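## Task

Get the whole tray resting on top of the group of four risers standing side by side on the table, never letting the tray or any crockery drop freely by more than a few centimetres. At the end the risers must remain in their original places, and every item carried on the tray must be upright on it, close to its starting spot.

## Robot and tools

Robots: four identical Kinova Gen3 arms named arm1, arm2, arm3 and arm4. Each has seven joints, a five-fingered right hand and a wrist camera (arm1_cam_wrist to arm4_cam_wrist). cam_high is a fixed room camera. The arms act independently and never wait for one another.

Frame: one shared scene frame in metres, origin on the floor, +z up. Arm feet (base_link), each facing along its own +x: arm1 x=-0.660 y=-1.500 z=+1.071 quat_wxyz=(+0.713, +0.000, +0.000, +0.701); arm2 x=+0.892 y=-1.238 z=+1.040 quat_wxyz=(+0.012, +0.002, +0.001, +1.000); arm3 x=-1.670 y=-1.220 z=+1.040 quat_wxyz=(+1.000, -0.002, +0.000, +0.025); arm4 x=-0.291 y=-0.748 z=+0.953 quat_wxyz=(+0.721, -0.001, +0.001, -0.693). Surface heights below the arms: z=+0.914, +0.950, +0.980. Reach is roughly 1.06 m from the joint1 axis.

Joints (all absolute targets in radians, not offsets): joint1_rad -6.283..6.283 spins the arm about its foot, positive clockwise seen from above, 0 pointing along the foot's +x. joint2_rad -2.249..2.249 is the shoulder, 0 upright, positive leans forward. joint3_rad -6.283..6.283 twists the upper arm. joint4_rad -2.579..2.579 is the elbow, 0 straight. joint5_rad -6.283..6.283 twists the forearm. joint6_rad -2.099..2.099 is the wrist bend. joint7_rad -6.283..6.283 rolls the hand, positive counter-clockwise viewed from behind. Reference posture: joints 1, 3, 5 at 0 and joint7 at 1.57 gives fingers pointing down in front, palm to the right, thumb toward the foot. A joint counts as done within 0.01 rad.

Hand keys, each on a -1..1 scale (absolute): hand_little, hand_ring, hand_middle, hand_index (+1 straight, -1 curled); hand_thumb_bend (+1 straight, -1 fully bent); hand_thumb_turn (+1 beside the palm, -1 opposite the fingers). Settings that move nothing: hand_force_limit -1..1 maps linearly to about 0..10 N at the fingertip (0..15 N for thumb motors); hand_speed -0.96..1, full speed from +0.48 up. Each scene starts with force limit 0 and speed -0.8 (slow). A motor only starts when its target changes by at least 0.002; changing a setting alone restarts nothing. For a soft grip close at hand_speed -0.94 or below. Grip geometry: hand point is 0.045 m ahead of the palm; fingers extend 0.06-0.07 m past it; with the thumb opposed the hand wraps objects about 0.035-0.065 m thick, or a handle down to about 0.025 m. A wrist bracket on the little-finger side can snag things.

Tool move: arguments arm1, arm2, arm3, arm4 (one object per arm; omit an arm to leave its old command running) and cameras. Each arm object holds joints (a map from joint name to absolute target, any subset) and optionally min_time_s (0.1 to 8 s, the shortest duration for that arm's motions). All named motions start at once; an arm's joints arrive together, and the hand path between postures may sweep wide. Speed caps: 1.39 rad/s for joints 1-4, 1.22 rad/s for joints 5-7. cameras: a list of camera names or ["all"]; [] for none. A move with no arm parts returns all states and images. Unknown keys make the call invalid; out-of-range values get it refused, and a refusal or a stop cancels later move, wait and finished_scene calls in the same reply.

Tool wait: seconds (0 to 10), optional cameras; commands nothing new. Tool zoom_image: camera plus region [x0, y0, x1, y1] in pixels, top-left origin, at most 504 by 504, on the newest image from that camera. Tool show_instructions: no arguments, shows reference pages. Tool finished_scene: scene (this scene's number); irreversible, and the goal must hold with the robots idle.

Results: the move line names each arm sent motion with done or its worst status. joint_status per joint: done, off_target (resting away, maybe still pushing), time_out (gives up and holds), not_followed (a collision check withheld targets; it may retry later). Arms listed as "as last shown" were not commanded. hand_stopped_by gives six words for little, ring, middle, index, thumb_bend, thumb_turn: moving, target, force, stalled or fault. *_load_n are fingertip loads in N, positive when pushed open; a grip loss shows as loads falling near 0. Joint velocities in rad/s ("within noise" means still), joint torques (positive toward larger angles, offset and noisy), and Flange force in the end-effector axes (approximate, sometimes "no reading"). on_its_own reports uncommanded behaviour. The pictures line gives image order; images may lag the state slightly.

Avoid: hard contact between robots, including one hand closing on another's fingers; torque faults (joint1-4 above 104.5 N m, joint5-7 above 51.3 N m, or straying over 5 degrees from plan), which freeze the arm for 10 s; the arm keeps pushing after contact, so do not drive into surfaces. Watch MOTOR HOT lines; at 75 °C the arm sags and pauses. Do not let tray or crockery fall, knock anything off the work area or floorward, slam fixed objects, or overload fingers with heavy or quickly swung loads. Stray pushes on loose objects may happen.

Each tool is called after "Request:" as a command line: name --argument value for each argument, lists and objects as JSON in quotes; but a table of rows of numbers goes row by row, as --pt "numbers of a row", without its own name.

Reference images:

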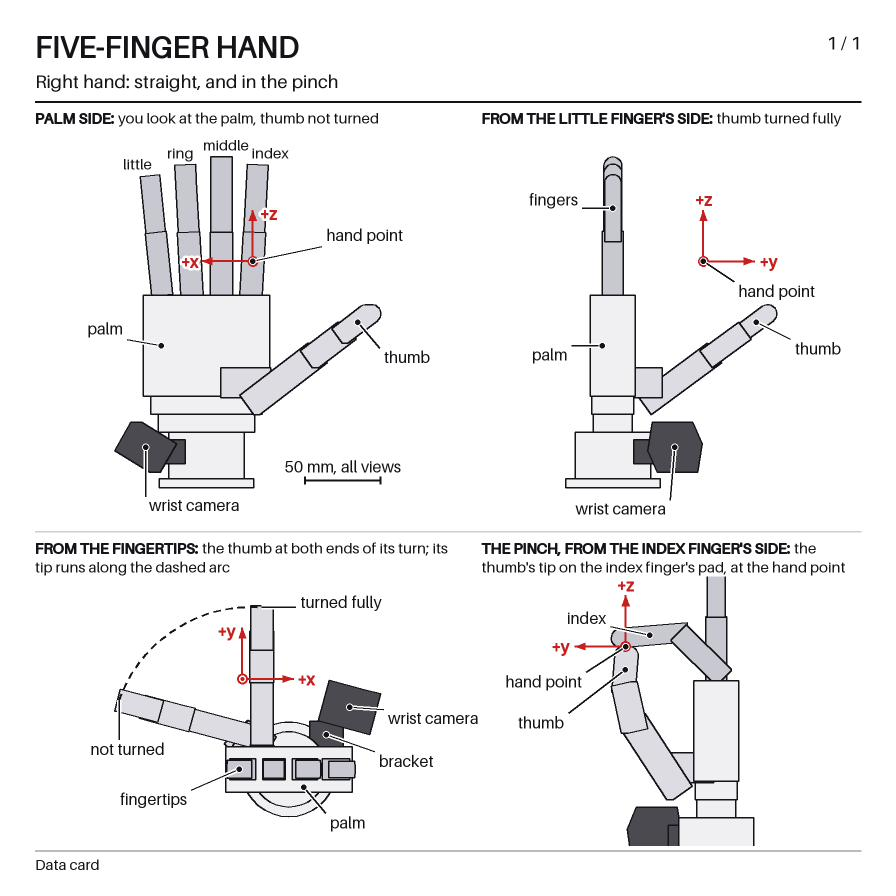

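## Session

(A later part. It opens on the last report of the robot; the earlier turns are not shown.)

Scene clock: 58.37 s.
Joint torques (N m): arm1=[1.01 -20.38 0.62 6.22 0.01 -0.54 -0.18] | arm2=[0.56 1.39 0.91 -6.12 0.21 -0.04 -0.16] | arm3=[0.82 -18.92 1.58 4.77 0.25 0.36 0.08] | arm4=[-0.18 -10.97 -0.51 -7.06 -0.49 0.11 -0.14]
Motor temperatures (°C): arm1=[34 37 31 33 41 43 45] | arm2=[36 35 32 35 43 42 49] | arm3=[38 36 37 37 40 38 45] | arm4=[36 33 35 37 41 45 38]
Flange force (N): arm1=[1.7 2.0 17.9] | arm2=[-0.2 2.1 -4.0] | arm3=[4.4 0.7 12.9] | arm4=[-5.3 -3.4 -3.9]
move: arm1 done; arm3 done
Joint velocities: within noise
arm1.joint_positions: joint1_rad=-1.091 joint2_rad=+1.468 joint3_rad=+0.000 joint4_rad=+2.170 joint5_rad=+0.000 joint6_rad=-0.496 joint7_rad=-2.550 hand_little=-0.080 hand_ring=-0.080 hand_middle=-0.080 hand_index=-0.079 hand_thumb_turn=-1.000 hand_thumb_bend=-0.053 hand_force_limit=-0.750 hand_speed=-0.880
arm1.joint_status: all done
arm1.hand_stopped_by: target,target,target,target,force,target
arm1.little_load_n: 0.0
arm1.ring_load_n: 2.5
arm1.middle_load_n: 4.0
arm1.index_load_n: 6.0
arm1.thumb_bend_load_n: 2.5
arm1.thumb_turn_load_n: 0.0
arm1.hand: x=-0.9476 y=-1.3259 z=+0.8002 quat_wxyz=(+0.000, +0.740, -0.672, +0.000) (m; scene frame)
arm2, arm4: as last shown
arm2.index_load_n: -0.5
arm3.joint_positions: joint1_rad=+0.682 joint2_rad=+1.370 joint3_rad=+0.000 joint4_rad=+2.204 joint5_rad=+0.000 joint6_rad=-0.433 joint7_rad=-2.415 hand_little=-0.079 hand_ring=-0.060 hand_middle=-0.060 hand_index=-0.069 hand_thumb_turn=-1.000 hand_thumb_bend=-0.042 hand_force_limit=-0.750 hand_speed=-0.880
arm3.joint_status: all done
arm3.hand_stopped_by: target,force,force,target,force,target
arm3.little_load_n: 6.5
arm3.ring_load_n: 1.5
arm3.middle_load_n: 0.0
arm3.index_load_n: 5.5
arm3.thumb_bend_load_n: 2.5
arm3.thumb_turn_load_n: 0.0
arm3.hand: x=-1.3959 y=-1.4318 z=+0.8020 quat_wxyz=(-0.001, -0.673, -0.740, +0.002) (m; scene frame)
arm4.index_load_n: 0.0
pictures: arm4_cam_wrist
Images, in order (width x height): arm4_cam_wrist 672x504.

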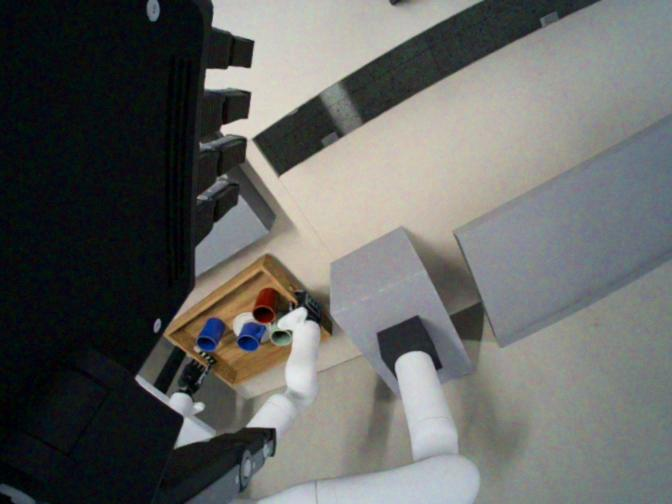

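Loads constant. Lift on.

Request:
move --arm1 '{"joints":{"joint2_rad":1.3903,"joint4_rad":2.2319,"joint6_rad":-0.4806},"min_time_s":2}' --arm3 '{"joints":{"joint2_rad":1.2876,"joint4_rad":2.2574,"joint6_rad":-0.4034},"min_time_s":2}'

Request:
move --arm1 '{"joints":{"joint2_rad":1.2500,"joint4_rad":2.3209,"joint6_rad":-0.4293},"min_time_s":2.4}' --arm3 '{"joints":{"joint2_rad":1.1395,"joint4_rad":2.3313,"joint6_rad":-0.3292},"min_time_s":2.4}'

Request:
move --arm1 '{"joints":{"joint2_rad":1.0942,"joint4_rad":2.3893,"joint6_rad":-0.3419},"min_time_s":2.4}' --arm3 '{"joints":{"joint2_rad":0.9773,"joint4_rad":2.3829,"joint6_rad":-0.2186},"min_time_s":2.4}' --cameras '["arm4_cam_wrist","arm1_cam_wrist","cam_high"]'

Scene clock: 60.90 s.
Joint torques (N m): arm1=[1.02 -20.27 0.57 6.13 0.04 -0.5 -0.17] | arm2=[0.58 1.4 0.94 -6.12 0.22 -0.03 -0.13] | arm3=[0.79 -18.76 1.55 4.48 0.28 0.4 0.12] | arm4=[-0.16 -11 -0.54 -7.07 -0.48 0.07 -0.15]
Motor temperatures (°C): arm1=[34 37 31 33 41 43 45] | arm2=[36 35 32 35 43 42 49] | arm3=[38 36 37 37 40 38 45] | arm4=[36 33 35 37 41 45 38]
Flange force (N): arm1=[1.6 2.2 18.0] | arm2=[-0.1 2.3 -3.9] | arm3=[4.5 0.6 13.2] | arm4=[-5.3 -3.4 -4.1]
move: arm1 done; arm3 done
Joint velocities: within noise
arm1.joint_positions: joint1_rad=-1.091 joint2_rad=+1.390 joint3_rad=+0.000 joint4_rad=+2.232 joint5_rad=+0.000 joint6_rad=-0.481 joint7_rad=-2.550 hand_little=-0.080 hand_ring=-0.080 hand_middle=-0.080 hand_index=-0.079 hand_thumb_turn=-1.000 hand_thumb_bend=-0.053 hand_force_limit=-0.750 hand_speed=-0.880
arm1.joint_status: all done
arm1.hand_stopped_by: target,target,target,target,force,target
arm1.little_load_n: 0.0
arm1.ring_load_n: 2.5
arm1.middle_load_n: 4.0
arm1.index_load_n: 6.5
arm1.thumb_bend_load_n: 2.5
arm1.thumb_turn_load_n: 0.5
arm1.hand: x=-0.9475 y=-1.3259 z=+0.8302 quat_wxyz=(+0.000, +0.740, -0.672, +0.000) (m; scene frame)
arm2, arm4: as last shown
arm2.middle_load_n: -0.5
arm2.index_load_n: 0.0
arm3.joint_positions: joint1_rad=+0.682 joint2_rad=+1.288 joint3_rad=+0.000 joint4_rad=+2.257 joint5_rad=+0.000 joint6_rad=-0.403 joint7_rad=-2.415 hand_little=-0.079 hand_ring=-0.060 hand_middle=-0.060 hand_index=-0.069 hand_thumb_turn=-1.000 hand_thumb_bend=-0.042 hand_force_limit=-0.750 hand_speed=-0.880
arm3.joint_status: all done
arm3.hand_stopped_by: target,force,force,target,force,target
arm3.little_load_n: 6.5
arm3.ring_load_n: 1.5
arm3.middle_load_n: 0.0
arm3.index_load_n: 5.5
arm3.thumb_bend_load_n: 2.5
arm3.thumb_turn_load_n: 0.5
arm3.hand: x=-1.3958 y=-1.4317 z=+0.8320 quat_wxyz=(-0.001, -0.673, -0.740, +0.002) (m; scene frame)
pictures: none

Scene clock: 63.60 s.
Joint torques (N m): arm1=[1.1 -19.68 0.73 6.04 0 -0.21 -0.12] | arm2=[0.59 1.37 0.93 -6.1 0.23 -0.06 -0.15] | arm3=[0.93 -18.1 1.79 4.1 0.22 0.69 0.12] | arm4=[-0.21 -11 -0.54 -7.06 -0.53 0.08 -0.13]
Motor temperatures (°C): arm1=[34 37 31 33 41 43 45] | arm2=[36 35 32 35 43 42 49] | arm3=[38 36 37 37 40 38 45] | arm4=[36 33 35 37 41 45 38]
Flange force (N): arm1=[1.5 3.1 18.3] | arm2=[-0.2 2.3 -4.1] | arm3=[4.5 1.3 13.9] | arm4=[-5.3 -3.5 -4.1]
move: arm1 done; arm3 done
Joint velocities: within noise
arm1.joint_positions: joint1_rad=-1.091 joint2_rad=+1.250 joint3_rad=+0.000 joint4_rad=+2.321 joint5_rad=+0.000 joint6_rad=-0.429 joint7_rad=-2.550 hand_little=-0.080 hand_ring=-0.080 hand_middle=-0.080 hand_index=-0.079 hand_thumb_turn=-1.000 hand_thumb_bend=-0.053 hand_force_limit=-0.750 hand_speed=-0.880
arm1.joint_status: all done
arm1.hand_stopped_by: target,target,target,target,force,target
arm1.little_load_n: 0.5
arm1.ring_load_n: 2.5
arm1.middle_load_n: 4.0
arm1.index_load_n: 6.5
arm1.thumb_bend_load_n: 2.5
arm1.thumb_turn_load_n: 0.5
arm1.hand: x=-0.9473 y=-1.3260 z=+0.8802 quat_wxyz=(+0.000, +0.740, -0.672, +0.000) (m; scene frame)
arm2, arm4: as last shown
arm2.middle_load_n: 0.0
arm3.joint_positions: joint1_rad=+0.682 joint2_rad=+1.140 joint3_rad=+0.000 joint4_rad=+2.331 joint5_rad=+0.000 joint6_rad=-0.329 joint7_rad=-2.415 hand_little=-0.079 hand_ring=-0.060 hand_middle=-0.060 hand_index=-0.069 hand_thumb_turn=-1.000 hand_thumb_bend=-0.042 hand_force_limit=-0.750 hand_speed=-0.880
arm3.joint_status: all done
arm3.hand_stopped_by: target,force,force,target,force,target
arm3.little_load_n: 6.5
arm3.ring_load_n: 1.5
arm3.middle_load_n: 0.0
arm3.index_load_n: 5.5
arm3.thumb_bend_load_n: 2.5
arm3.thumb_turn_load_n: 0.5
arm3.hand: x=-1.3958 y=-1.4314 z=+0.8820 quat_wxyz=(-0.001, -0.673, -0.740, +0.002) (m; scene frame)
pictures: none

Scene clock: 66.30 s.
Joint torques (N m): arm1=[1.1 -19.29 0.63 4.99 0.09 -0.2 -0.08] | arm2=[0.58 1.41 0.94 -6.12 0.22 -0.04 -0.15] | arm3=[0.85 -17.64 1.69 2.78 0.3 0.71 0.17] | arm4=[-0.25 -11.03 -0.53 -7.07 -0.5 0.05 -0.12]
Motor temperatures (°C): arm1=[34 37 31 33 41 43 45] | arm2=[36 35 32 35 43 42 49] | arm3=[38 36 37 37 40 38 45] | arm4=[36 33 35 37 41 45 38]
Flange force (N): arm1=[1.8 3.3 18.4] | arm2=[-0.1 2.2 -4.0] | arm3=[4.6 1.0 15.0] | arm4=[-5.4 -3.5 -4.2]
move: arm1 done; arm3 done
Joint velocities: within noise
arm1.joint_positions: joint1_rad=-1.091 joint2_rad=+1.094 joint3_rad=+0.000 joint4_rad=+2.389 joint5_rad=+0.000 joint6_rad=-0.342 joint7_rad=-2.550 hand_little=-0.080 hand_ring=-0.080 hand_middle=-0.080 hand_index=-0.079 hand_thumb_turn=-1.000 hand_thumb_bend=-0.053 hand_force_limit=-0.750 hand_speed=-0.880
arm1.joint_status: all done
arm1.hand_stopped_by: target,target,target,target,force,target
arm1.little_load_n: 0.5
arm1.ring_load_n: 2.5
arm1.middle_load_n: 4.0
arm1.index_load_n: 6.5
arm1.thumb_bend_load_n: 2.5
arm1.thumb_turn_load_n: 0.5
arm1.hand: x=-0.9474 y=-1.3260 z=+0.9302 quat_wxyz=(+0.000, +0.740, -0.672, +0.000) (m; scene frame)
arm2, arm4: as last shown
arm3.joint_positions: joint1_rad=+0.682 joint2_rad=+0.977 joint3_rad=+0.000 joint4_rad=+2.383 joint5_rad=+0.000 joint6_rad=-0.219 joint7_rad=-2.415 hand_little=-0.079 hand_ring=-0.060 hand_middle=-0.060 hand_index=-0.069 hand_thumb_turn=-1.000 hand_thumb_bend=-0.042 hand_force_limit=-0.750 hand_speed=-0.880
arm3.joint_status: all done
arm3.hand_stopped_by: target,force,force,target,force,target
arm3.little_load_n: 6.5
arm3.ring_load_n: 1.5
arm3.middle_load_n: 0.0
arm3.index_load_n: 5.5
arm3.thumb_bend_load_n: 2.5
arm3.thumb_turn_load_n: 0.5
arm3.hand: x=-1.3957 y=-1.4312 z=+0.9320 quat_wxyz=(-0.001, -0.673, -0.740, +0.002) (m; scene frame)
pictures: arm1_cam_wrist, arm4_cam_wrist, cam_high
Images, in order (width x height): arm1_cam_wrist 672x504, arm4_cam_wrist 672x504, cam_high 672x504.

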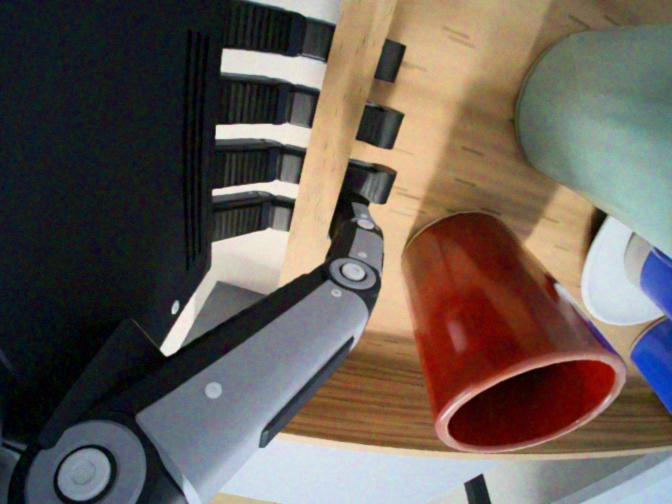

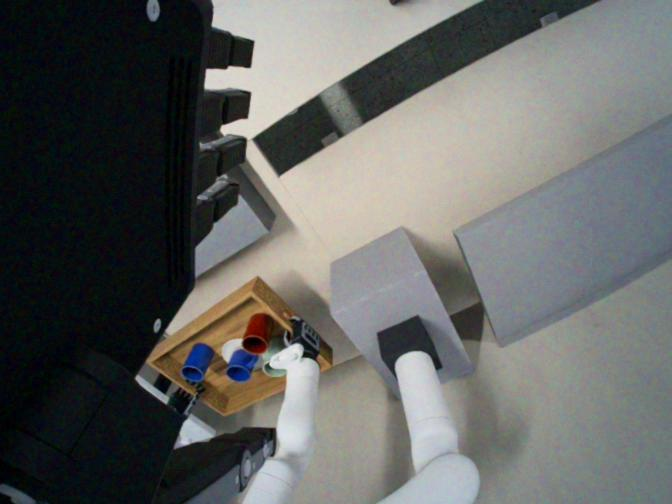

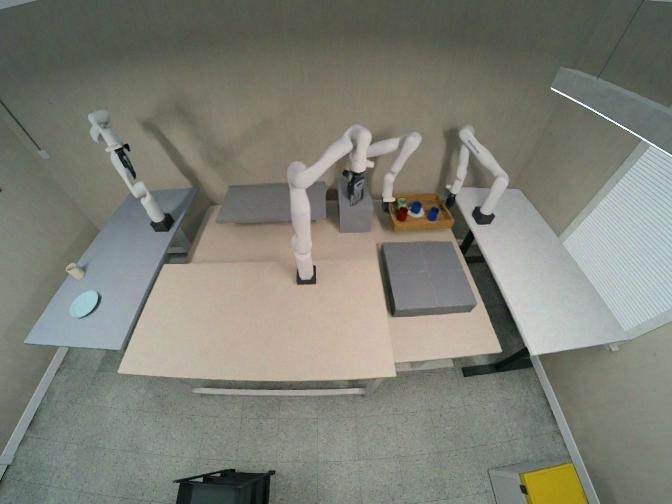

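Request:
zoom_image --camera "arm1_cam_wrist" --region '[170, 380, 672, 504]'

Request:
zoom_image --camera "cam_high" --region '[340, 160, 520, 380]'

Scaled by 1.004 from the camera's 672x504 image, which has a finer 960x720 frame.

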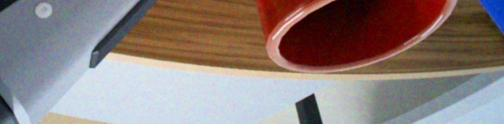

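Scaled by 2.291 from the camera's 672x504 image, which has a finer 960x720 frame.

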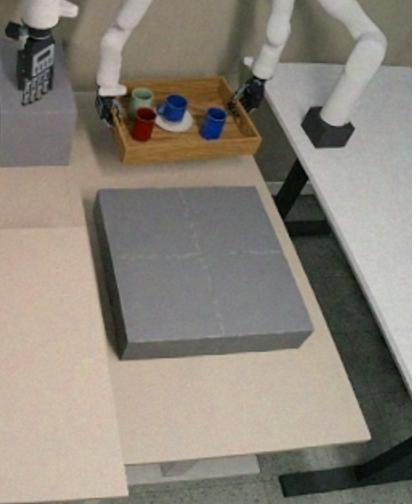

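Request:
move --arm1 '{"joints":{"joint1_rad":-0.9178,"joint2_rad":1.0785,"joint4_rad":2.3443,"joint6_rad":-0.2812,"joint7_rad":-2.3865},"min_time_s":2.4}' --arm3 '{"joints":{"joint1_rad":0.4872,"joint2_rad":0.9926,"joint4_rad":2.4359,"joint6_rad":-0.2869,"joint7_rad":-2.6192},"min_time_s":2.4}' --cameras '["arm4_cam_wrist","arm1_cam_wrist","arm3_cam_wrist"]'

Scene clock: 70.33 s.
Joint torques (N m): arm1=[1.4 -20.03 1.05 4.12 0.03 -0.21 -0.12] | arm2=[0.58 1.41 0.95 -6.15 0.22 -0.04 -0.16] | arm3=[1.04 -16.83 1.76 3.95 0.07 0.82 0.04] | arm4=[-0.29 -11.1 -0.48 -7.08 -0.48 0.12 -0.1]
Motor temperatures (°C): arm1=[34 38 31 33 41 43 45] | arm2=[36 35 32 35 43 42 49] | arm3=[38 36 37 37 40 38 45] | arm4=[36 33 35 37 41 45 38]
Flange force (N): arm1=[2.1 4.0 18.8] | arm2=[-0.1 2.2 -3.8] | arm3=[4.7 0.8 14.9] | arm4=[-5.5 -3.5 -4.0]
move: arm1 done; arm3 done
Joint velocities: within noise
arm1.joint_positions: joint1_rad=-0.918 joint2_rad=+1.078 joint3_rad=+0.000 joint4_rad=+2.344 joint5_rad=+0.000 joint6_rad=-0.281 joint7_rad=-2.386 hand_little=-0.080 hand_ring=-0.080 hand_middle=-0.080 hand_index=-0.079 hand_thumb_turn=-1.000 hand_thumb_bend=-0.053 hand_force_limit=-0.750 hand_speed=-0.880
arm1.joint_status: all done
arm1.hand_stopped_by: target,target,target,target,force,target
arm1.little_load_n: 0.0
arm1.ring_load_n: 2.0
arm1.middle_load_n: 4.0
arm1.index_load_n: 6.5
arm1.thumb_bend_load_n: 2.5
arm1.thumb_turn_load_n: 0.5
arm1.hand: x=-0.9298 y=-1.2795 z=+0.9302 quat_wxyz=(+0.000, +0.737, -0.676, +0.000) (m; scene frame)
arm2, arm4: as last shown
arm3.joint_positions: joint1_rad=+0.487 joint2_rad=+0.993 joint3_rad=+0.000 joint4_rad=+2.436 joint5_rad=+0.000 joint6_rad=-0.287 joint7_rad=-2.619 hand_little=-0.079 hand_ring=-0.060 hand_middle=-0.060 hand_index=-0.069 hand_thumb_turn=-1.000 hand_thumb_bend=-0.042 hand_force_limit=-0.750 hand_speed=-0.880
arm3.joint_status: all done
arm3.hand_stopped_by: target,force,force,target,force,target
arm3.little_load_n: 7.0
arm3.ring_load_n: 1.5
arm3.middle_load_n: 0.0
arm3.index_load_n: 5.0
arm3.thumb_bend_load_n: 1.0
arm3.thumb_turn_load_n: 0.5
arm3.hand: x=-1.3797 y=-1.3801 z=+0.9317 quat_wxyz=(-0.001, -0.676, -0.737, +0.002) (m; scene frame)
pictures: arm1_cam_wrist, arm3_cam_wrist, arm4_cam_wrist
Images, in order (width x height): arm1_cam_wrist 672x504, arm3_cam_wrist 672x504, arm4_cam_wrist 672x504.

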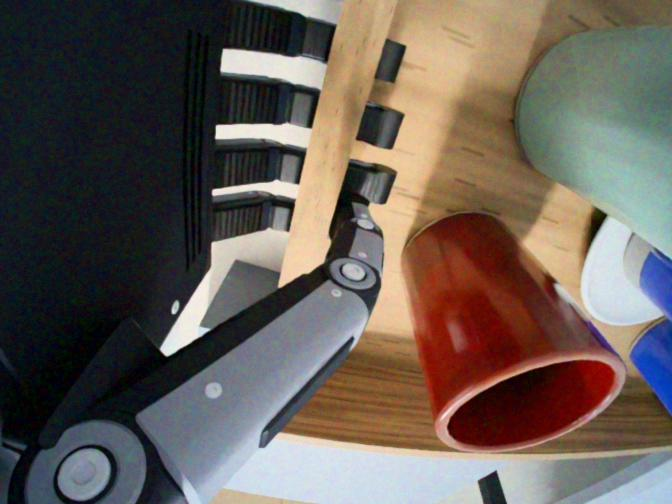

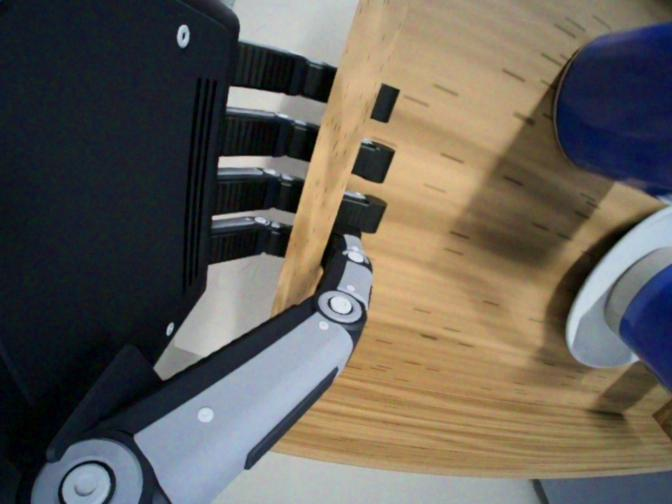

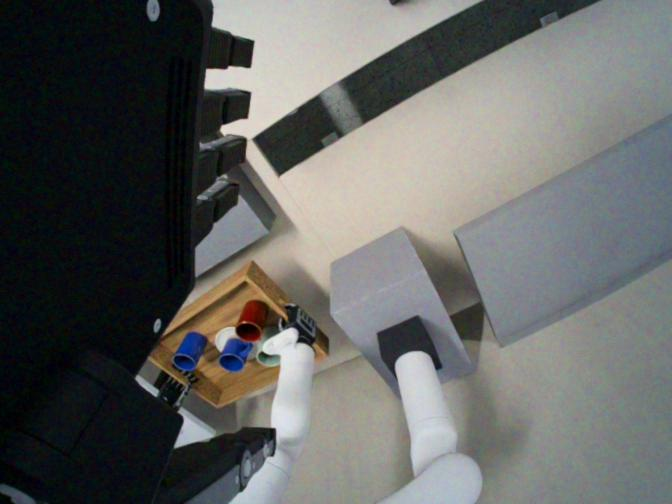

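Request:
move --arm1 '{"joints":{"joint1_rad":-0.7465,"joint2_rad":1.0567,"joint4_rad":2.2501,"joint6_rad":-0.1652,"joint7_rad":-2.2302},"min_time_s":2.6}' --arm3 '{"joints":{"joint1_rad":0.2311,"joint2_rad":1.0066,"joint4_rad":2.4733,"joint6_rad":-0.3383,"joint7_rad":-2.8903},"min_time_s":2.6}' --cameras '["arm4_cam_wrist","arm1_cam_wrist","arm3_cam_wrist"]'

Scene clock: 73.43 s.
Joint torques (N m): arm1=[1.75 -21.2 1.44 2.69 0.07 -0.14 -0.11] | arm2=[0.58 1.42 0.92 -6.14 0.22 -0.04 -0.15] | arm3=[0.72 -15.93 1.39 5.22 0.2 1.13 0.07] | arm4=[-0.21 -11.04 -0.51 -7.05 -0.45 0.13 -0.13]
Motor temperatures (°C): arm1=[34 38 31 33 41 43 45] | arm2=[36 35 32 35 43 42 49] | arm3=[38 36 37 37 40 38 45] | arm4=[36 33 35 37 41 45 38]
Flange force (N): arm1=[1.8 5.2 18.7] | arm2=[-0.1 2.2 -3.8] | arm3=[3.6 0.5 14.6] | arm4=[-5.5 -3.5 -4.0]
move: arm1 done; arm3 done
Joint velocities: within noise
arm1.joint_positions: joint1_rad=-0.747 joint2_rad=+1.057 joint3_rad=+0.000 joint4_rad=+2.250 joint5_rad=+0.000 joint6_rad=-0.165 joint7_rad=-2.230 hand_little=-0.080 hand_ring=-0.080 hand_middle=-0.080 hand_index=-0.079 hand_thumb_turn=-1.000 hand_thumb_bend=-0.053 hand_force_limit=-0.750 hand_speed=-0.880
arm1.joint_status: all done
arm1.hand_stopped_by: target,target,target,target,force,target
arm1.little_load_n: 0.0
arm1.ring_load_n: 2.5
arm1.middle_load_n: 3.5
arm1.index_load_n: 6.5
arm1.thumb_bend_load_n: 2.5
arm1.thumb_turn_load_n: 0.5
arm1.hand: x=-0.9138 y=-1.2230 z=+0.9302 quat_wxyz=(+0.000, +0.732, -0.682, +0.000) (m; scene frame)
arm2, arm4: as last shown
arm3.joint_positions: joint1_rad=+0.231 joint2_rad=+1.007 joint3_rad=+0.000 joint4_rad=+2.473 joint5_rad=+0.000 joint6_rad=-0.338 joint7_rad=-2.890 hand_little=-0.079 hand_ring=-0.060 hand_middle=-0.060 hand_index=-0.069 hand_thumb_turn=-1.000 hand_thumb_bend=-0.043 hand_force_limit=-0.750 hand_speed=-0.880
arm3.joint_status: all done
arm3.hand_stopped_by: target,force,force,target,force,target
arm3.little_load_n: 6.5
arm3.ring_load_n: 1.5
arm3.middle_load_n: 0.0
arm3.index_load_n: 5.0
arm3.thumb_bend_load_n: 0.0
arm3.thumb_turn_load_n: 0.0
arm3.hand: x=-1.3656 y=-1.3167 z=+0.9314 quat_wxyz=(-0.001, -0.682, -0.732, +0.002) (m; scene frame)
pictures: arm1_cam_wrist, arm3_cam_wrist, arm4_cam_wrist
Images, in order (width x height): arm1_cam_wrist 672x504, arm3_cam_wrist 672x504, arm4_cam_wrist 672x504.

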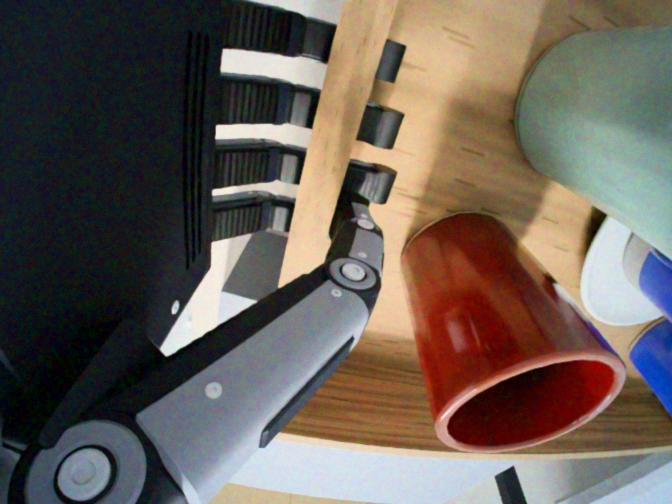

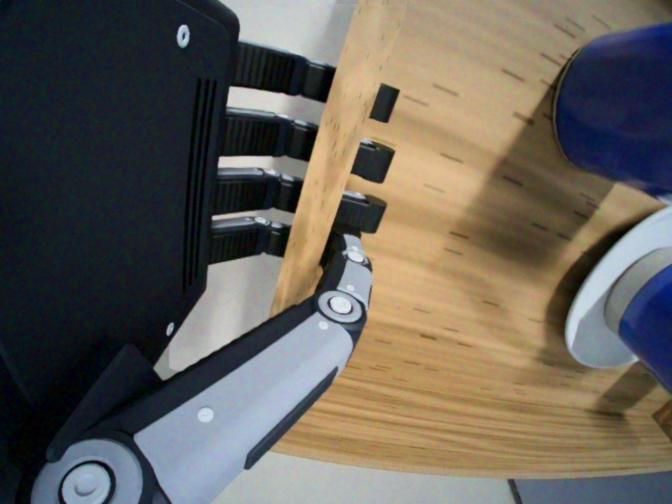

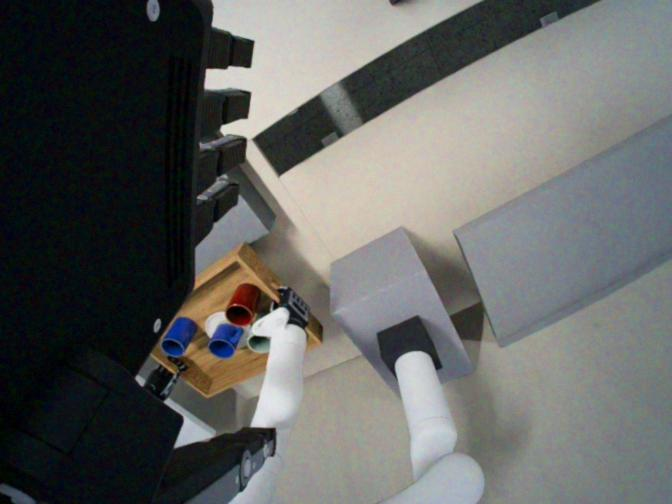

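Request:
move --arm1 '{"joints":{"joint1_rad":-0.6079,"joint2_rad":1.0454,"joint4_rad":2.1276,"joint6_rad":-0.0314,"joint7_rad":-2.1016},"min_time_s":2.6}' --arm3 '{"joints":{"joint1_rad":-0.0203,"joint2_rad":1.0005,"joint4_rad":2.4580,"joint6_rad":-0.3169,"joint7_rad":-3.1517},"min_time_s":2.6}' --cameras '["arm4_cam_wrist","arm1_cam_wrist","arm3_cam_wrist"]'

Scene clock: 76.73 s.
Joint torques (N m): arm1=[1.66 -23.29 1.13 0.42 0.23 -0.35 -0.06] | arm2=[0.57 1.39 0.95 -6.17 0.22 -0.04 -0.14] | arm3=[0.24 -16.43 0.86 4.56 0.31 0.88 0.12] | arm4=[-0.25 -11.05 -0.51 -7.1 -0.51 0.08 -0.09]
Motor temperatures (°C): arm1=[34 38 31 33 41 43 45] | arm2=[36 35 32 35 43 42 49] | arm3=[38 36 37 37 40 38 45] | arm4=[36 33 35 37 41 45 38]
Flange force (N): arm1=[1.5 4.7 18.9] | arm2=[-0.1 2.3 -3.8] | arm3=[1.9 -1.1 14.8] | arm4=[-5.4 -3.4 -4.0]
move: arm1 done; arm3 done
Joint velocities: within noise
arm1.joint_positions: joint1_rad=-0.608 joint2_rad=+1.045 joint3_rad=+0.000 joint4_rad=+2.128 joint5_rad=+0.000 joint6_rad=-0.031 joint7_rad=-2.102 hand_little=-0.080 hand_ring=-0.080 hand_middle=-0.080 hand_index=-0.079 hand_thumb_turn=-1.000 hand_thumb_bend=-0.053 hand_force_limit=-0.750 hand_speed=-0.880
arm1.joint_status: all done
arm1.hand_stopped_by: target,target,target,target,force,target
arm1.little_load_n: 0.0
arm1.ring_load_n: 2.5
arm1.middle_load_n: 3.5
arm1.index_load_n: 6.5
arm1.thumb_bend_load_n: 3.0
arm1.thumb_turn_load_n: 1.0
arm1.hand: x=-0.8991 y=-1.1655 z=+0.9302 quat_wxyz=(+0.000, +0.728, -0.685, +0.000) (m; scene frame)
arm2.joint_positions: joint1_rad=+0.743 joint2_rad=-0.459 joint3_rad=-0.122 joint4_rad=+1.532 joint5_rad=-0.041 joint6_rad=+1.996 joint7_rad=-2.036 hand_little=+1.000 hand_ring=+1.000 hand_middle=+1.000 hand_index=+1.000 hand_thumb_turn=+1.000 hand_thumb_bend=+1.000 hand_force_limit=+0.000 hand_speed=-0.800
arm2.joint_status: not commanded
arm2.hand_stopped_by: target,target,target,target,target,target
arm2.little_load_n: 0.0
arm2.ring_load_n: 0.0
arm2.middle_load_n: 0.5
arm2.index_load_n: 0.5
arm2.thumb_bend_load_n: 0.0
arm2.thumb_turn_load_n: 0.0
arm2.hand: x=+0.7390 y=-1.1669 z=+1.5339 quat_wxyz=(-0.010, +0.851, -0.524, -0.035) (m; scene frame)
arm3.joint_positions: joint1_rad=-0.020 joint2_rad=+1.000 joint3_rad=+0.000 joint4_rad=+2.458 joint5_rad=+0.000 joint6_rad=-0.317 joint7_rad=-3.152 hand_little=-0.079 hand_ring=-0.060 hand_middle=-0.060 hand_index=-0.069 hand_thumb_turn=-1.000 hand_thumb_bend=-0.043 hand_force_limit=-0.750 hand_speed=-0.880
arm3.joint_status: all done
arm3.hand_stopped_by: target,force,force,target,force,target
arm3.little_load_n: 6.5
arm3.ring_load_n: 1.5
arm3.middle_load_n: 0.5
arm3.index_load_n: 4.5
arm3.thumb_bend_load_n: 0.0
arm3.thumb_turn_load_n: 0.0
arm3.hand: x=-1.3511 y=-1.2544 z=+0.9311 quat_wxyz=(-0.001, -0.685, -0.728, +0.002) (m; scene frame)
arm4: as last shown
arm4.middle_load_n: 0.5
pictures: arm1_cam_wrist, arm3_cam_wrist, arm4_cam_wrist
Images, in order (width x height): arm1_cam_wrist 672x504, arm3_cam_wrist 672x504, arm4_cam_wrist 672x504.

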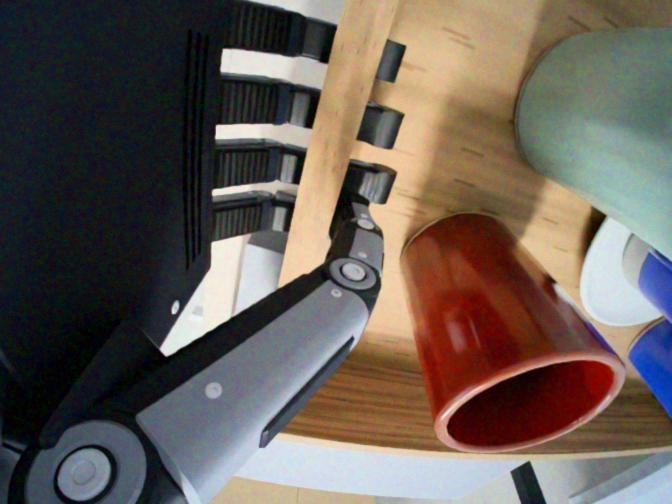

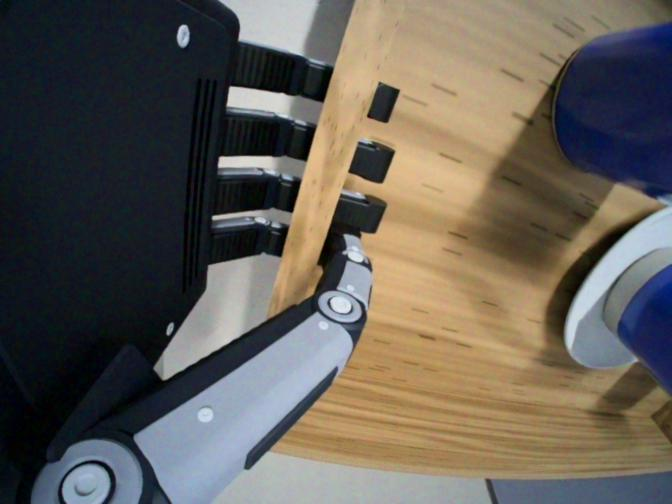

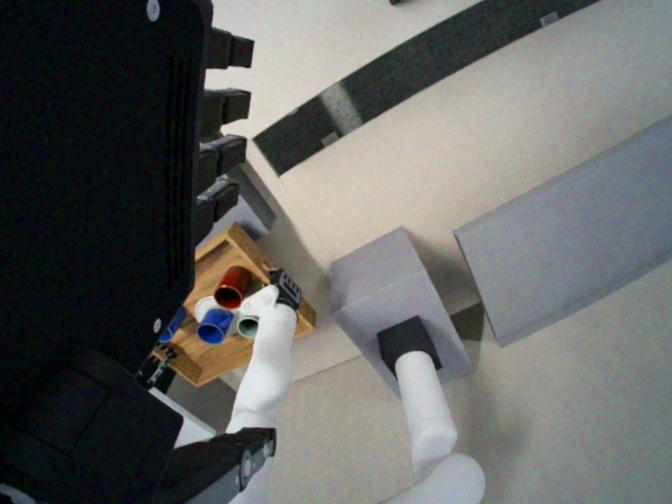

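Request:
move --arm1 '{"joints":{"joint1_rad":-0.5185,"joint2_rad":1.0506,"joint4_rad":1.9768,"joint6_rad":0.1142,"joint7_rad":-2.0272},"min_time_s":2.6}' --arm3 '{"joints":{"joint1_rad":-0.2570,"joint2_rad":0.9889,"joint4_rad":2.4247,"joint6_rad":-0.2720,"joint7_rad":-3.4034},"min_time_s":2.6}' --cameras '["arm4_cam_wrist","arm1_cam_wrist","arm3_cam_wrist","cam_high"]'

Scene clock: 79.87 s.
Joint torques (N m): arm1=[2.19 -25.29 1.67 -1.4 0.34 -0.25 -0.11] | arm2=[0.59 1.41 0.92 -6.14 0.23 -0.05 -0.17] | arm3=[-0.06 -16.63 0.44 4.37 0.37 1.07 0.12] | arm4=[-0.22 -11.05 -0.51 -7.1 -0.45 0.11 -0.12]
Motor temperatures (°C): arm1=[34 38 31 33 41 43 45] | arm2=[36 35 32 35 43 42 49] | arm3=[38 36 37 37 40 38 45] | arm4=[36 33 35 37 41 45 38]
Flange force (N): arm1=[1.1 5.8 19.0] | arm2=[-0.1 2.1 -3.9] | arm3=[0.5 -0.7 14.9] | arm4=[-5.4 -3.4 -3.9]
move: arm1 done; arm3 done
Joint velocities: within noise
arm1.joint_positions: joint1_rad=-0.518 joint2_rad=+1.051 joint3_rad=+0.000 joint4_rad=+1.977 joint5_rad=+0.000 joint6_rad=+0.114 joint7_rad=-2.027 hand_little=-0.080 hand_ring=-0.080 hand_middle=-0.080 hand_index=-0.079 hand_thumb_turn=-1.000 hand_thumb_bend=-0.053 hand_force_limit=-0.750 hand_speed=-0.880
arm1.joint_status: all done
arm1.hand_stopped_by: target,target,target,target,force,target
arm1.little_load_n: 0.0
arm1.ring_load_n: 3.0
arm1.middle_load_n: 3.5
arm1.index_load_n: 6.0
arm1.thumb_bend_load_n: 3.5
arm1.thumb_turn_load_n: 1.0
arm1.hand: x=-0.8930 y=-1.1091 z=+0.9302 quat_wxyz=(+0.000, +0.723, -0.691, +0.000) (m; scene frame)
arm2: as last shown
arm2.middle_load_n: 0.0
arm2.index_load_n: 0.0
arm3.joint_positions: joint1_rad=-0.257 joint2_rad=+0.989 joint3_rad=+0.000 joint4_rad=+2.425 joint5_rad=+0.000 joint6_rad=-0.272 joint7_rad=-3.403 hand_little=-0.079 hand_ring=-0.060 hand_middle=-0.060 hand_index=-0.069 hand_thumb_turn=-1.000 hand_thumb_bend=-0.043 hand_force_limit=-0.750 hand_speed=-0.880
arm3.joint_status: all done
arm3.hand_stopped_by: target,force,force,target,force,target
arm3.little_load_n: 6.5
arm3.ring_load_n: 1.5
arm3.middle_load_n: 0.0
arm3.index_load_n: 4.0
arm3.thumb_bend_load_n: 0.0
arm3.thumb_turn_load_n: 0.0
arm3.hand: x=-1.3468 y=-1.1915 z=+0.9308 quat_wxyz=(-0.001, -0.691, -0.723, +0.002) (m; scene frame)
arm4.joint_positions: joint1_rad=+1.087 joint2_rad=+0.084 joint3_rad=+0.000 joint4_rad=+1.127 joint5_rad=+0.000 joint6_rad=+1.930 joint7_rad=-1.309 hand_little=+1.000 hand_ring=+1.000 hand_middle=+1.000 hand_index=+1.000 hand_thumb_turn=+1.000 hand_thumb_bend=+1.000 hand_force_limit=+0.000 hand_speed=-0.800
arm4.joint_status: not commanded
arm4.hand_stopped_by: target,target,target,target,target,target
arm4.little_load_n: 0.0
arm4.ring_load_n: 0.0
arm4.middle_load_n: 0.0
arm4.index_load_n: 0.0
arm4.thumb_bend_load_n: 0.0
arm4.thumb_turn_load_n: 0.0
arm4.hand: x=-0.5662 y=-0.9558 z=+1.4466 quat_wxyz=(+0.001, -0.924, -0.383, +0.002) (m; scene frame)
pictures: arm1_cam_wrist, arm3_cam_wrist, arm4_cam_wrist, cam_high
Images, in order (width x height): arm1_cam_wrist 672x504, arm3_cam_wrist 672x504, arm4_cam_wrist 672x504, cam_high 672x504.

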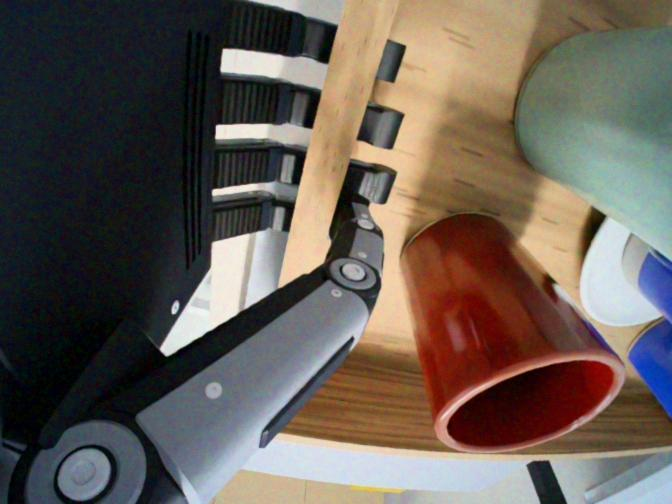

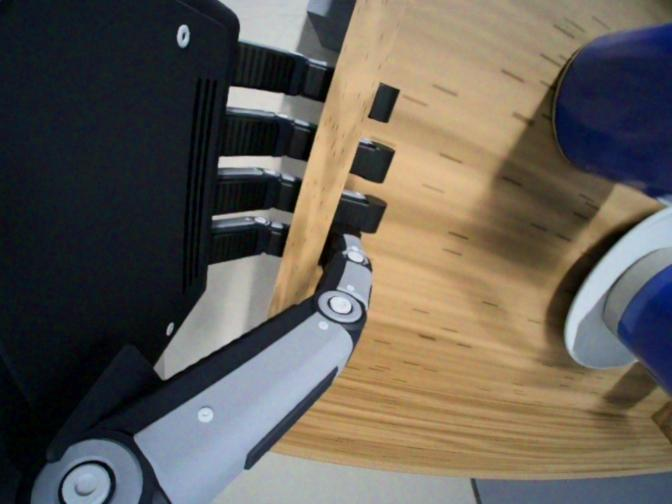

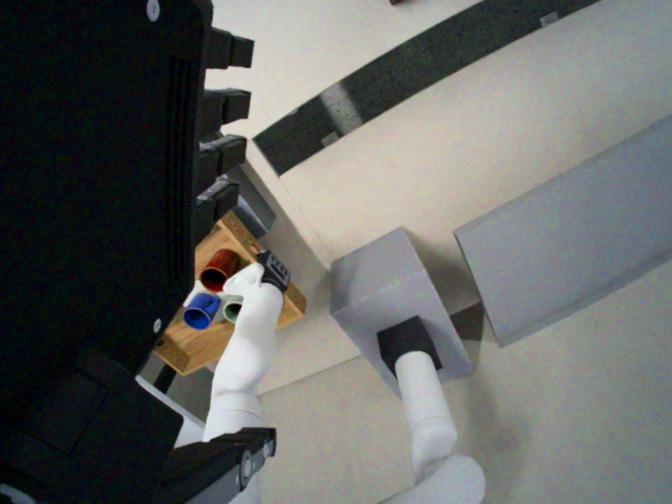

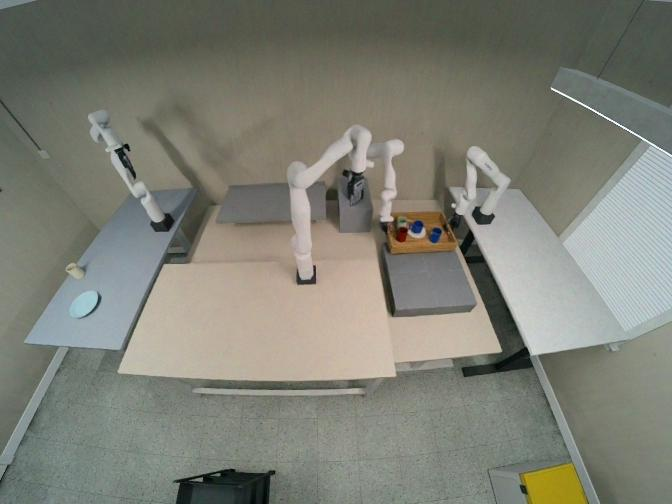

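Request:
zoom_image --camera "arm4_cam_wrist" --region '[130, 110, 350, 390]'

Request:
zoom_image --camera "cam_high" --region '[340, 180, 520, 370]'

Scaled by 1.800 from the camera's 672x504 image, which has a finer 960x720 frame.

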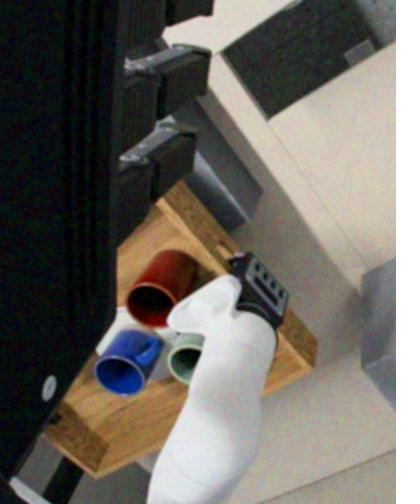

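Scaled by 2.653 from the camera's 672x504 image, which has a finer 960x720 frame.

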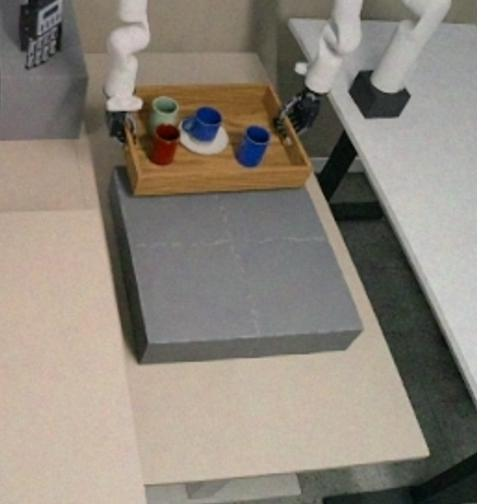

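Request:
zoom_image --camera "cam_high" --region '[370, 200, 440, 320]'

Request:
zoom_image --camera "cam_high" --region '[420, 200, 490, 320]'

Scaled by 4.200 from the camera's 672x504 image, which has a finer 960x720 frame.

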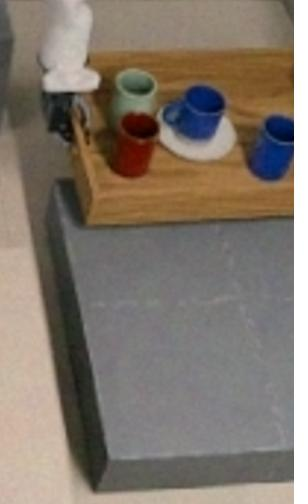

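Scaled by 4.200 from the camera's 672x504 image, which has a finer 960x720 frame.

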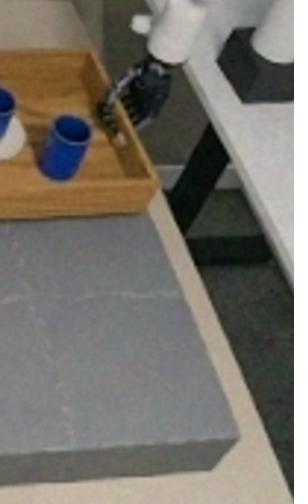

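Request:
move --arm4 '{"joints":{"joint1_rad":1.523,"joint7_rad":-1.874},"min_time_s":2.5}' --cameras '["arm4_cam_wrist"]'

Scene clock: 85.80 s.
Joint torques (N m): arm1=[2.26 -25.27 1.65 -1.41 0.33 -0.26 -0.1] | arm2=[0.6 1.41 0.95 -6.13 0.22 -0.05 -0.17] | arm3=[-0.04 -16.6 0.47 4.29 0.37 1.06 0.11] | arm4=[-0.29 -11.01 -0.46 -7.13 -0.51 0.1 -0.14]
Motor temperatures (°C): arm1=[34 38 31 33 41 43 45] | arm2=[36 35 32 35 43 42 49] | arm3=[38 36 37 37 40 38 45] | arm4=[36 33 35 37 41 45 38]
Flange force (N): arm1=[1.2 5.9 18.9] | arm2=[-0.1 2.2 -3.9] | arm3=[0.5 -0.8 14.7] | arm4=[-6.2 -0.1 -3.7]
move: arm4 done
Joint velocities: within noise
arm1, arm2, arm3: as last shown
arm1.ring_load_n: 2.5
arm3.thumb_bend_load_n: -0.5
arm3.hand: x=-1.3469 y=-1.1915 z=+0.9308 quat_wxyz=(-0.001, -0.691, -0.723, +0.002) (m; scene frame)
arm4.joint_positions: joint1_rad=+1.523 joint2_rad=+0.084 joint3_rad=+0.000 joint4_rad=+1.127 joint5_rad=+0.000 joint6_rad=+1.930 joint7_rad=-1.874 hand_little=+1.000 hand_ring=+1.000 hand_middle=+1.000 hand_index=+1.000 hand_thumb_turn=+1.000 hand_thumb_bend=+1.000 hand_force_limit=+0.000 hand_speed=-0.800
arm4.joint_status: all done
arm4.hand_stopped_by: target,target,target,target,target,target
arm4.little_load_n: 0.0
arm4.ring_load_n: 0.0
arm4.middle_load_n: 0.0
arm4.index_load_n: 0.0
arm4.thumb_bend_load_n: 0.0
arm4.thumb_turn_load_n: 0.0
arm4.hand: x=-0.6628 y=-0.8044 z=+1.4469 quat_wxyz=(+0.000, -0.994, +0.107, +0.002) (m; scene frame)
pictures: arm4_cam_wrist
Images, in order (width x height): arm4_cam_wrist 672x504.

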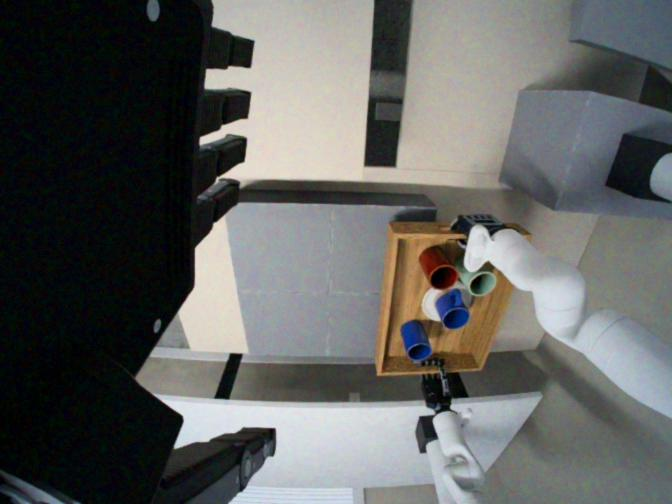

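Request:
zoom_image --camera "arm4_cam_wrist" --region '[210, 170, 410, 390]'

Request:
zoom_image --camera "arm4_cam_wrist" --region '[360, 170, 560, 390]'

Scaled by 2.291 from the camera's 672x504 image, which has a finer 960x720 frame.

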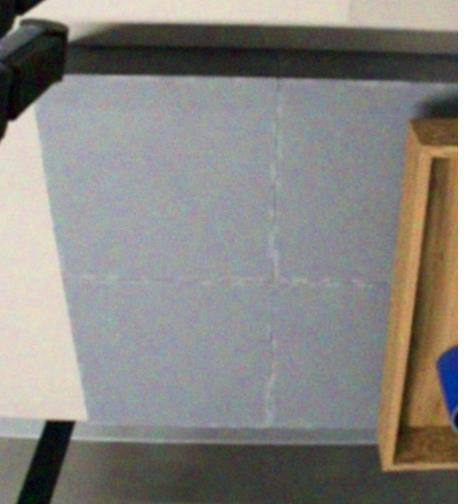

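Scaled by 2.291 from the camera's 672x504 image, which has a finer 960x720 frame.

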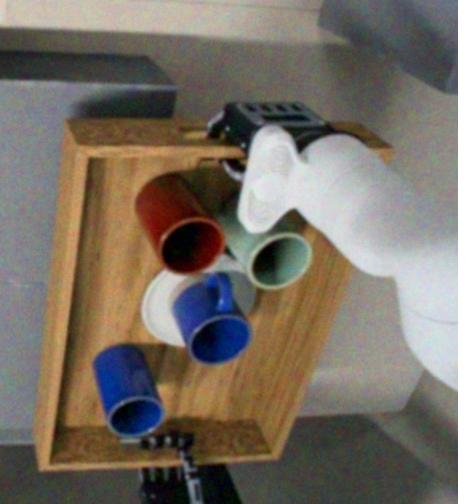

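Request:
zoom_image --camera "arm4_cam_wrist" --region '[290, 165, 390, 225]'

Request:
zoom_image --camera "arm4_cam_wrist" --region '[370, 165, 470, 225]'

Scaled by 5.040 from the camera's 672x504 image, which has a finer 960x720 frame.

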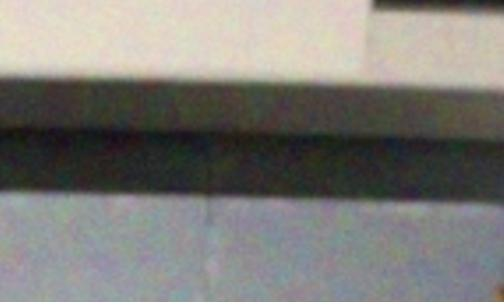

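Scaled by 5.040 from the camera's 672x504 image, which has a finer 960x720 frame.

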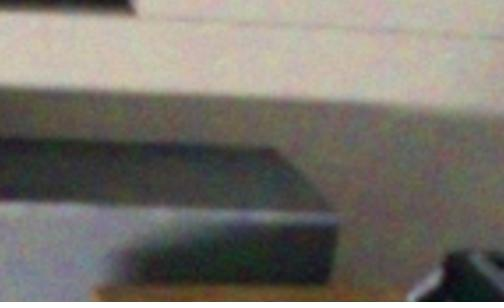

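Request:
move --arm1 '{"joints":{"joint1_rad":-0.4591,"joint2_rad":1.0282,"joint4_rad":1.8148,"joint6_rad":0.2986,"joint7_rad":-1.9827},"min_time_s":2.8}' --arm3 '{"joints":{"joint1_rad":-0.4700,"joint2_rad":0.9018,"joint4_rad":2.3743,"joint6_rad":-0.1345,"joint7_rad":-3.6314},"min_time_s":2.8}' --cameras '["arm4_cam_wrist","arm3_cam_wrist"]'

Scene clock: 91.63 s.
Joint torques (N m): arm1=[2.15 -27.62 1.38 -4.08 0.5 -0.29 -0.03] | arm2=[0.58 1.39 0.94 -6.18 0.23 -0.04 -0.14] | arm3=[-0.31 -17.55 0.1 2.05 0.35 0.73 0.08] | arm4=[-0.19 -11 -0.48 -7.16 -0.47 0.09 -0.13]
Motor temperatures (°C): arm1=[34 38 31 33 41 43 45] | arm2=[36 35 32 35 43 42 49] | arm3=[38 36 37 37 40 38 45] | arm4=[36 33 35 37 41 45 38]
Flange force (N): arm1=[0.9 5.3 19.0] | arm2=[-0.1 2.3 -3.7] | arm3=[-1.0 -1.1 15.3] | arm4=[-6.1 0.0 -3.6]
move: arm1 done; arm3 done
Joint velocities: within noise
arm1.joint_positions: joint1_rad=-0.459 joint2_rad=+1.028 joint3_rad=+0.000 joint4_rad=+1.815 joint5_rad=+0.000 joint6_rad=+0.299 joint7_rad=-1.983 hand_little=-0.080 hand_ring=-0.080 hand_middle=-0.080 hand_index=-0.079 hand_thumb_turn=-1.000 hand_thumb_bend=-0.053 hand_force_limit=-0.750 hand_speed=-0.880
arm1.joint_status: all done
arm1.hand_stopped_by: target,target,target,target,force,target
arm1.little_load_n: 0.5
arm1.ring_load_n: 3.0
arm1.middle_load_n: 3.5
arm1.index_load_n: 6.0
arm1.thumb_bend_load_n: 3.0
arm1.thumb_turn_load_n: 1.0
arm1.hand: x=-0.8930 y=-1.0517 z=+0.9502 quat_wxyz=(+0.000, +0.718, -0.696, +0.000) (m; scene frame)
arm2, arm4: as last shown
arm3.joint_positions: joint1_rad=-0.470 joint2_rad=+0.902 joint3_rad=+0.000 joint4_rad=+2.374 joint5_rad=+0.000 joint6_rad=-0.135 joint7_rad=-3.631 hand_little=-0.079 hand_ring=-0.060 hand_middle=-0.060 hand_index=-0.070 hand_thumb_turn=-1.000 hand_thumb_bend=-0.043 hand_force_limit=-0.750 hand_speed=-0.880
arm3.joint_status: all done
arm3.hand_stopped_by: target,force,force,target,force,target
arm3.little_load_n: 7.0
arm3.ring_load_n: 2.0
arm3.middle_load_n: 0.0
arm3.index_load_n: 4.0
arm3.thumb_bend_load_n: 0.0
arm3.thumb_turn_load_n: 0.0
arm3.hand: x=-1.3471 y=-1.1278 z=+0.9515 quat_wxyz=(-0.001, -0.696, -0.718, +0.002) (m; scene frame)
pictures: arm3_cam_wrist, arm4_cam_wrist
Images, in order (width x height): arm3_cam_wrist 672x504, arm4_cam_wrist 672x504.

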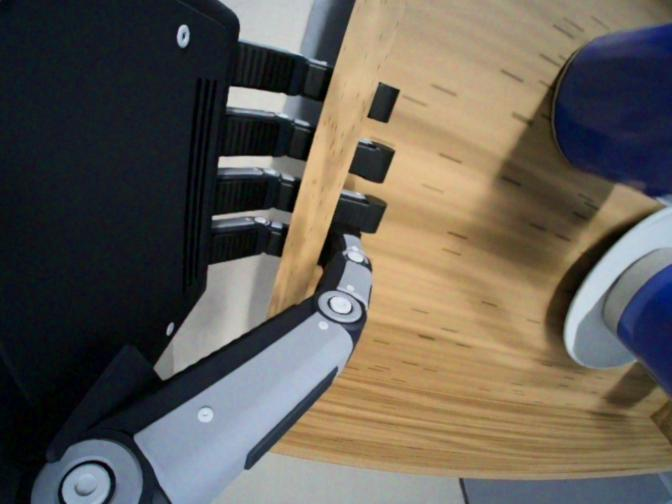

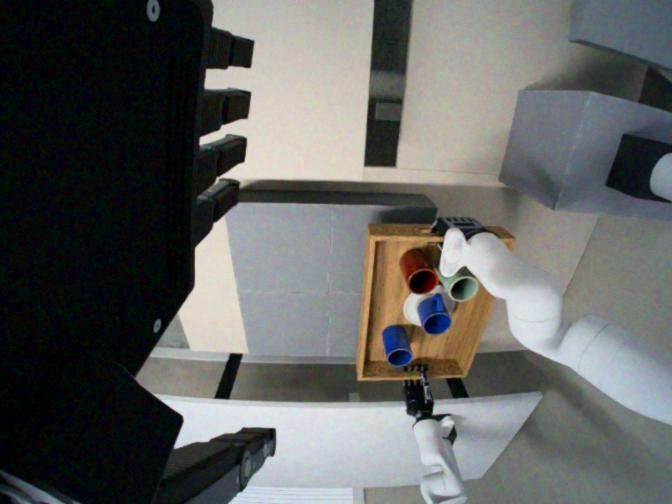

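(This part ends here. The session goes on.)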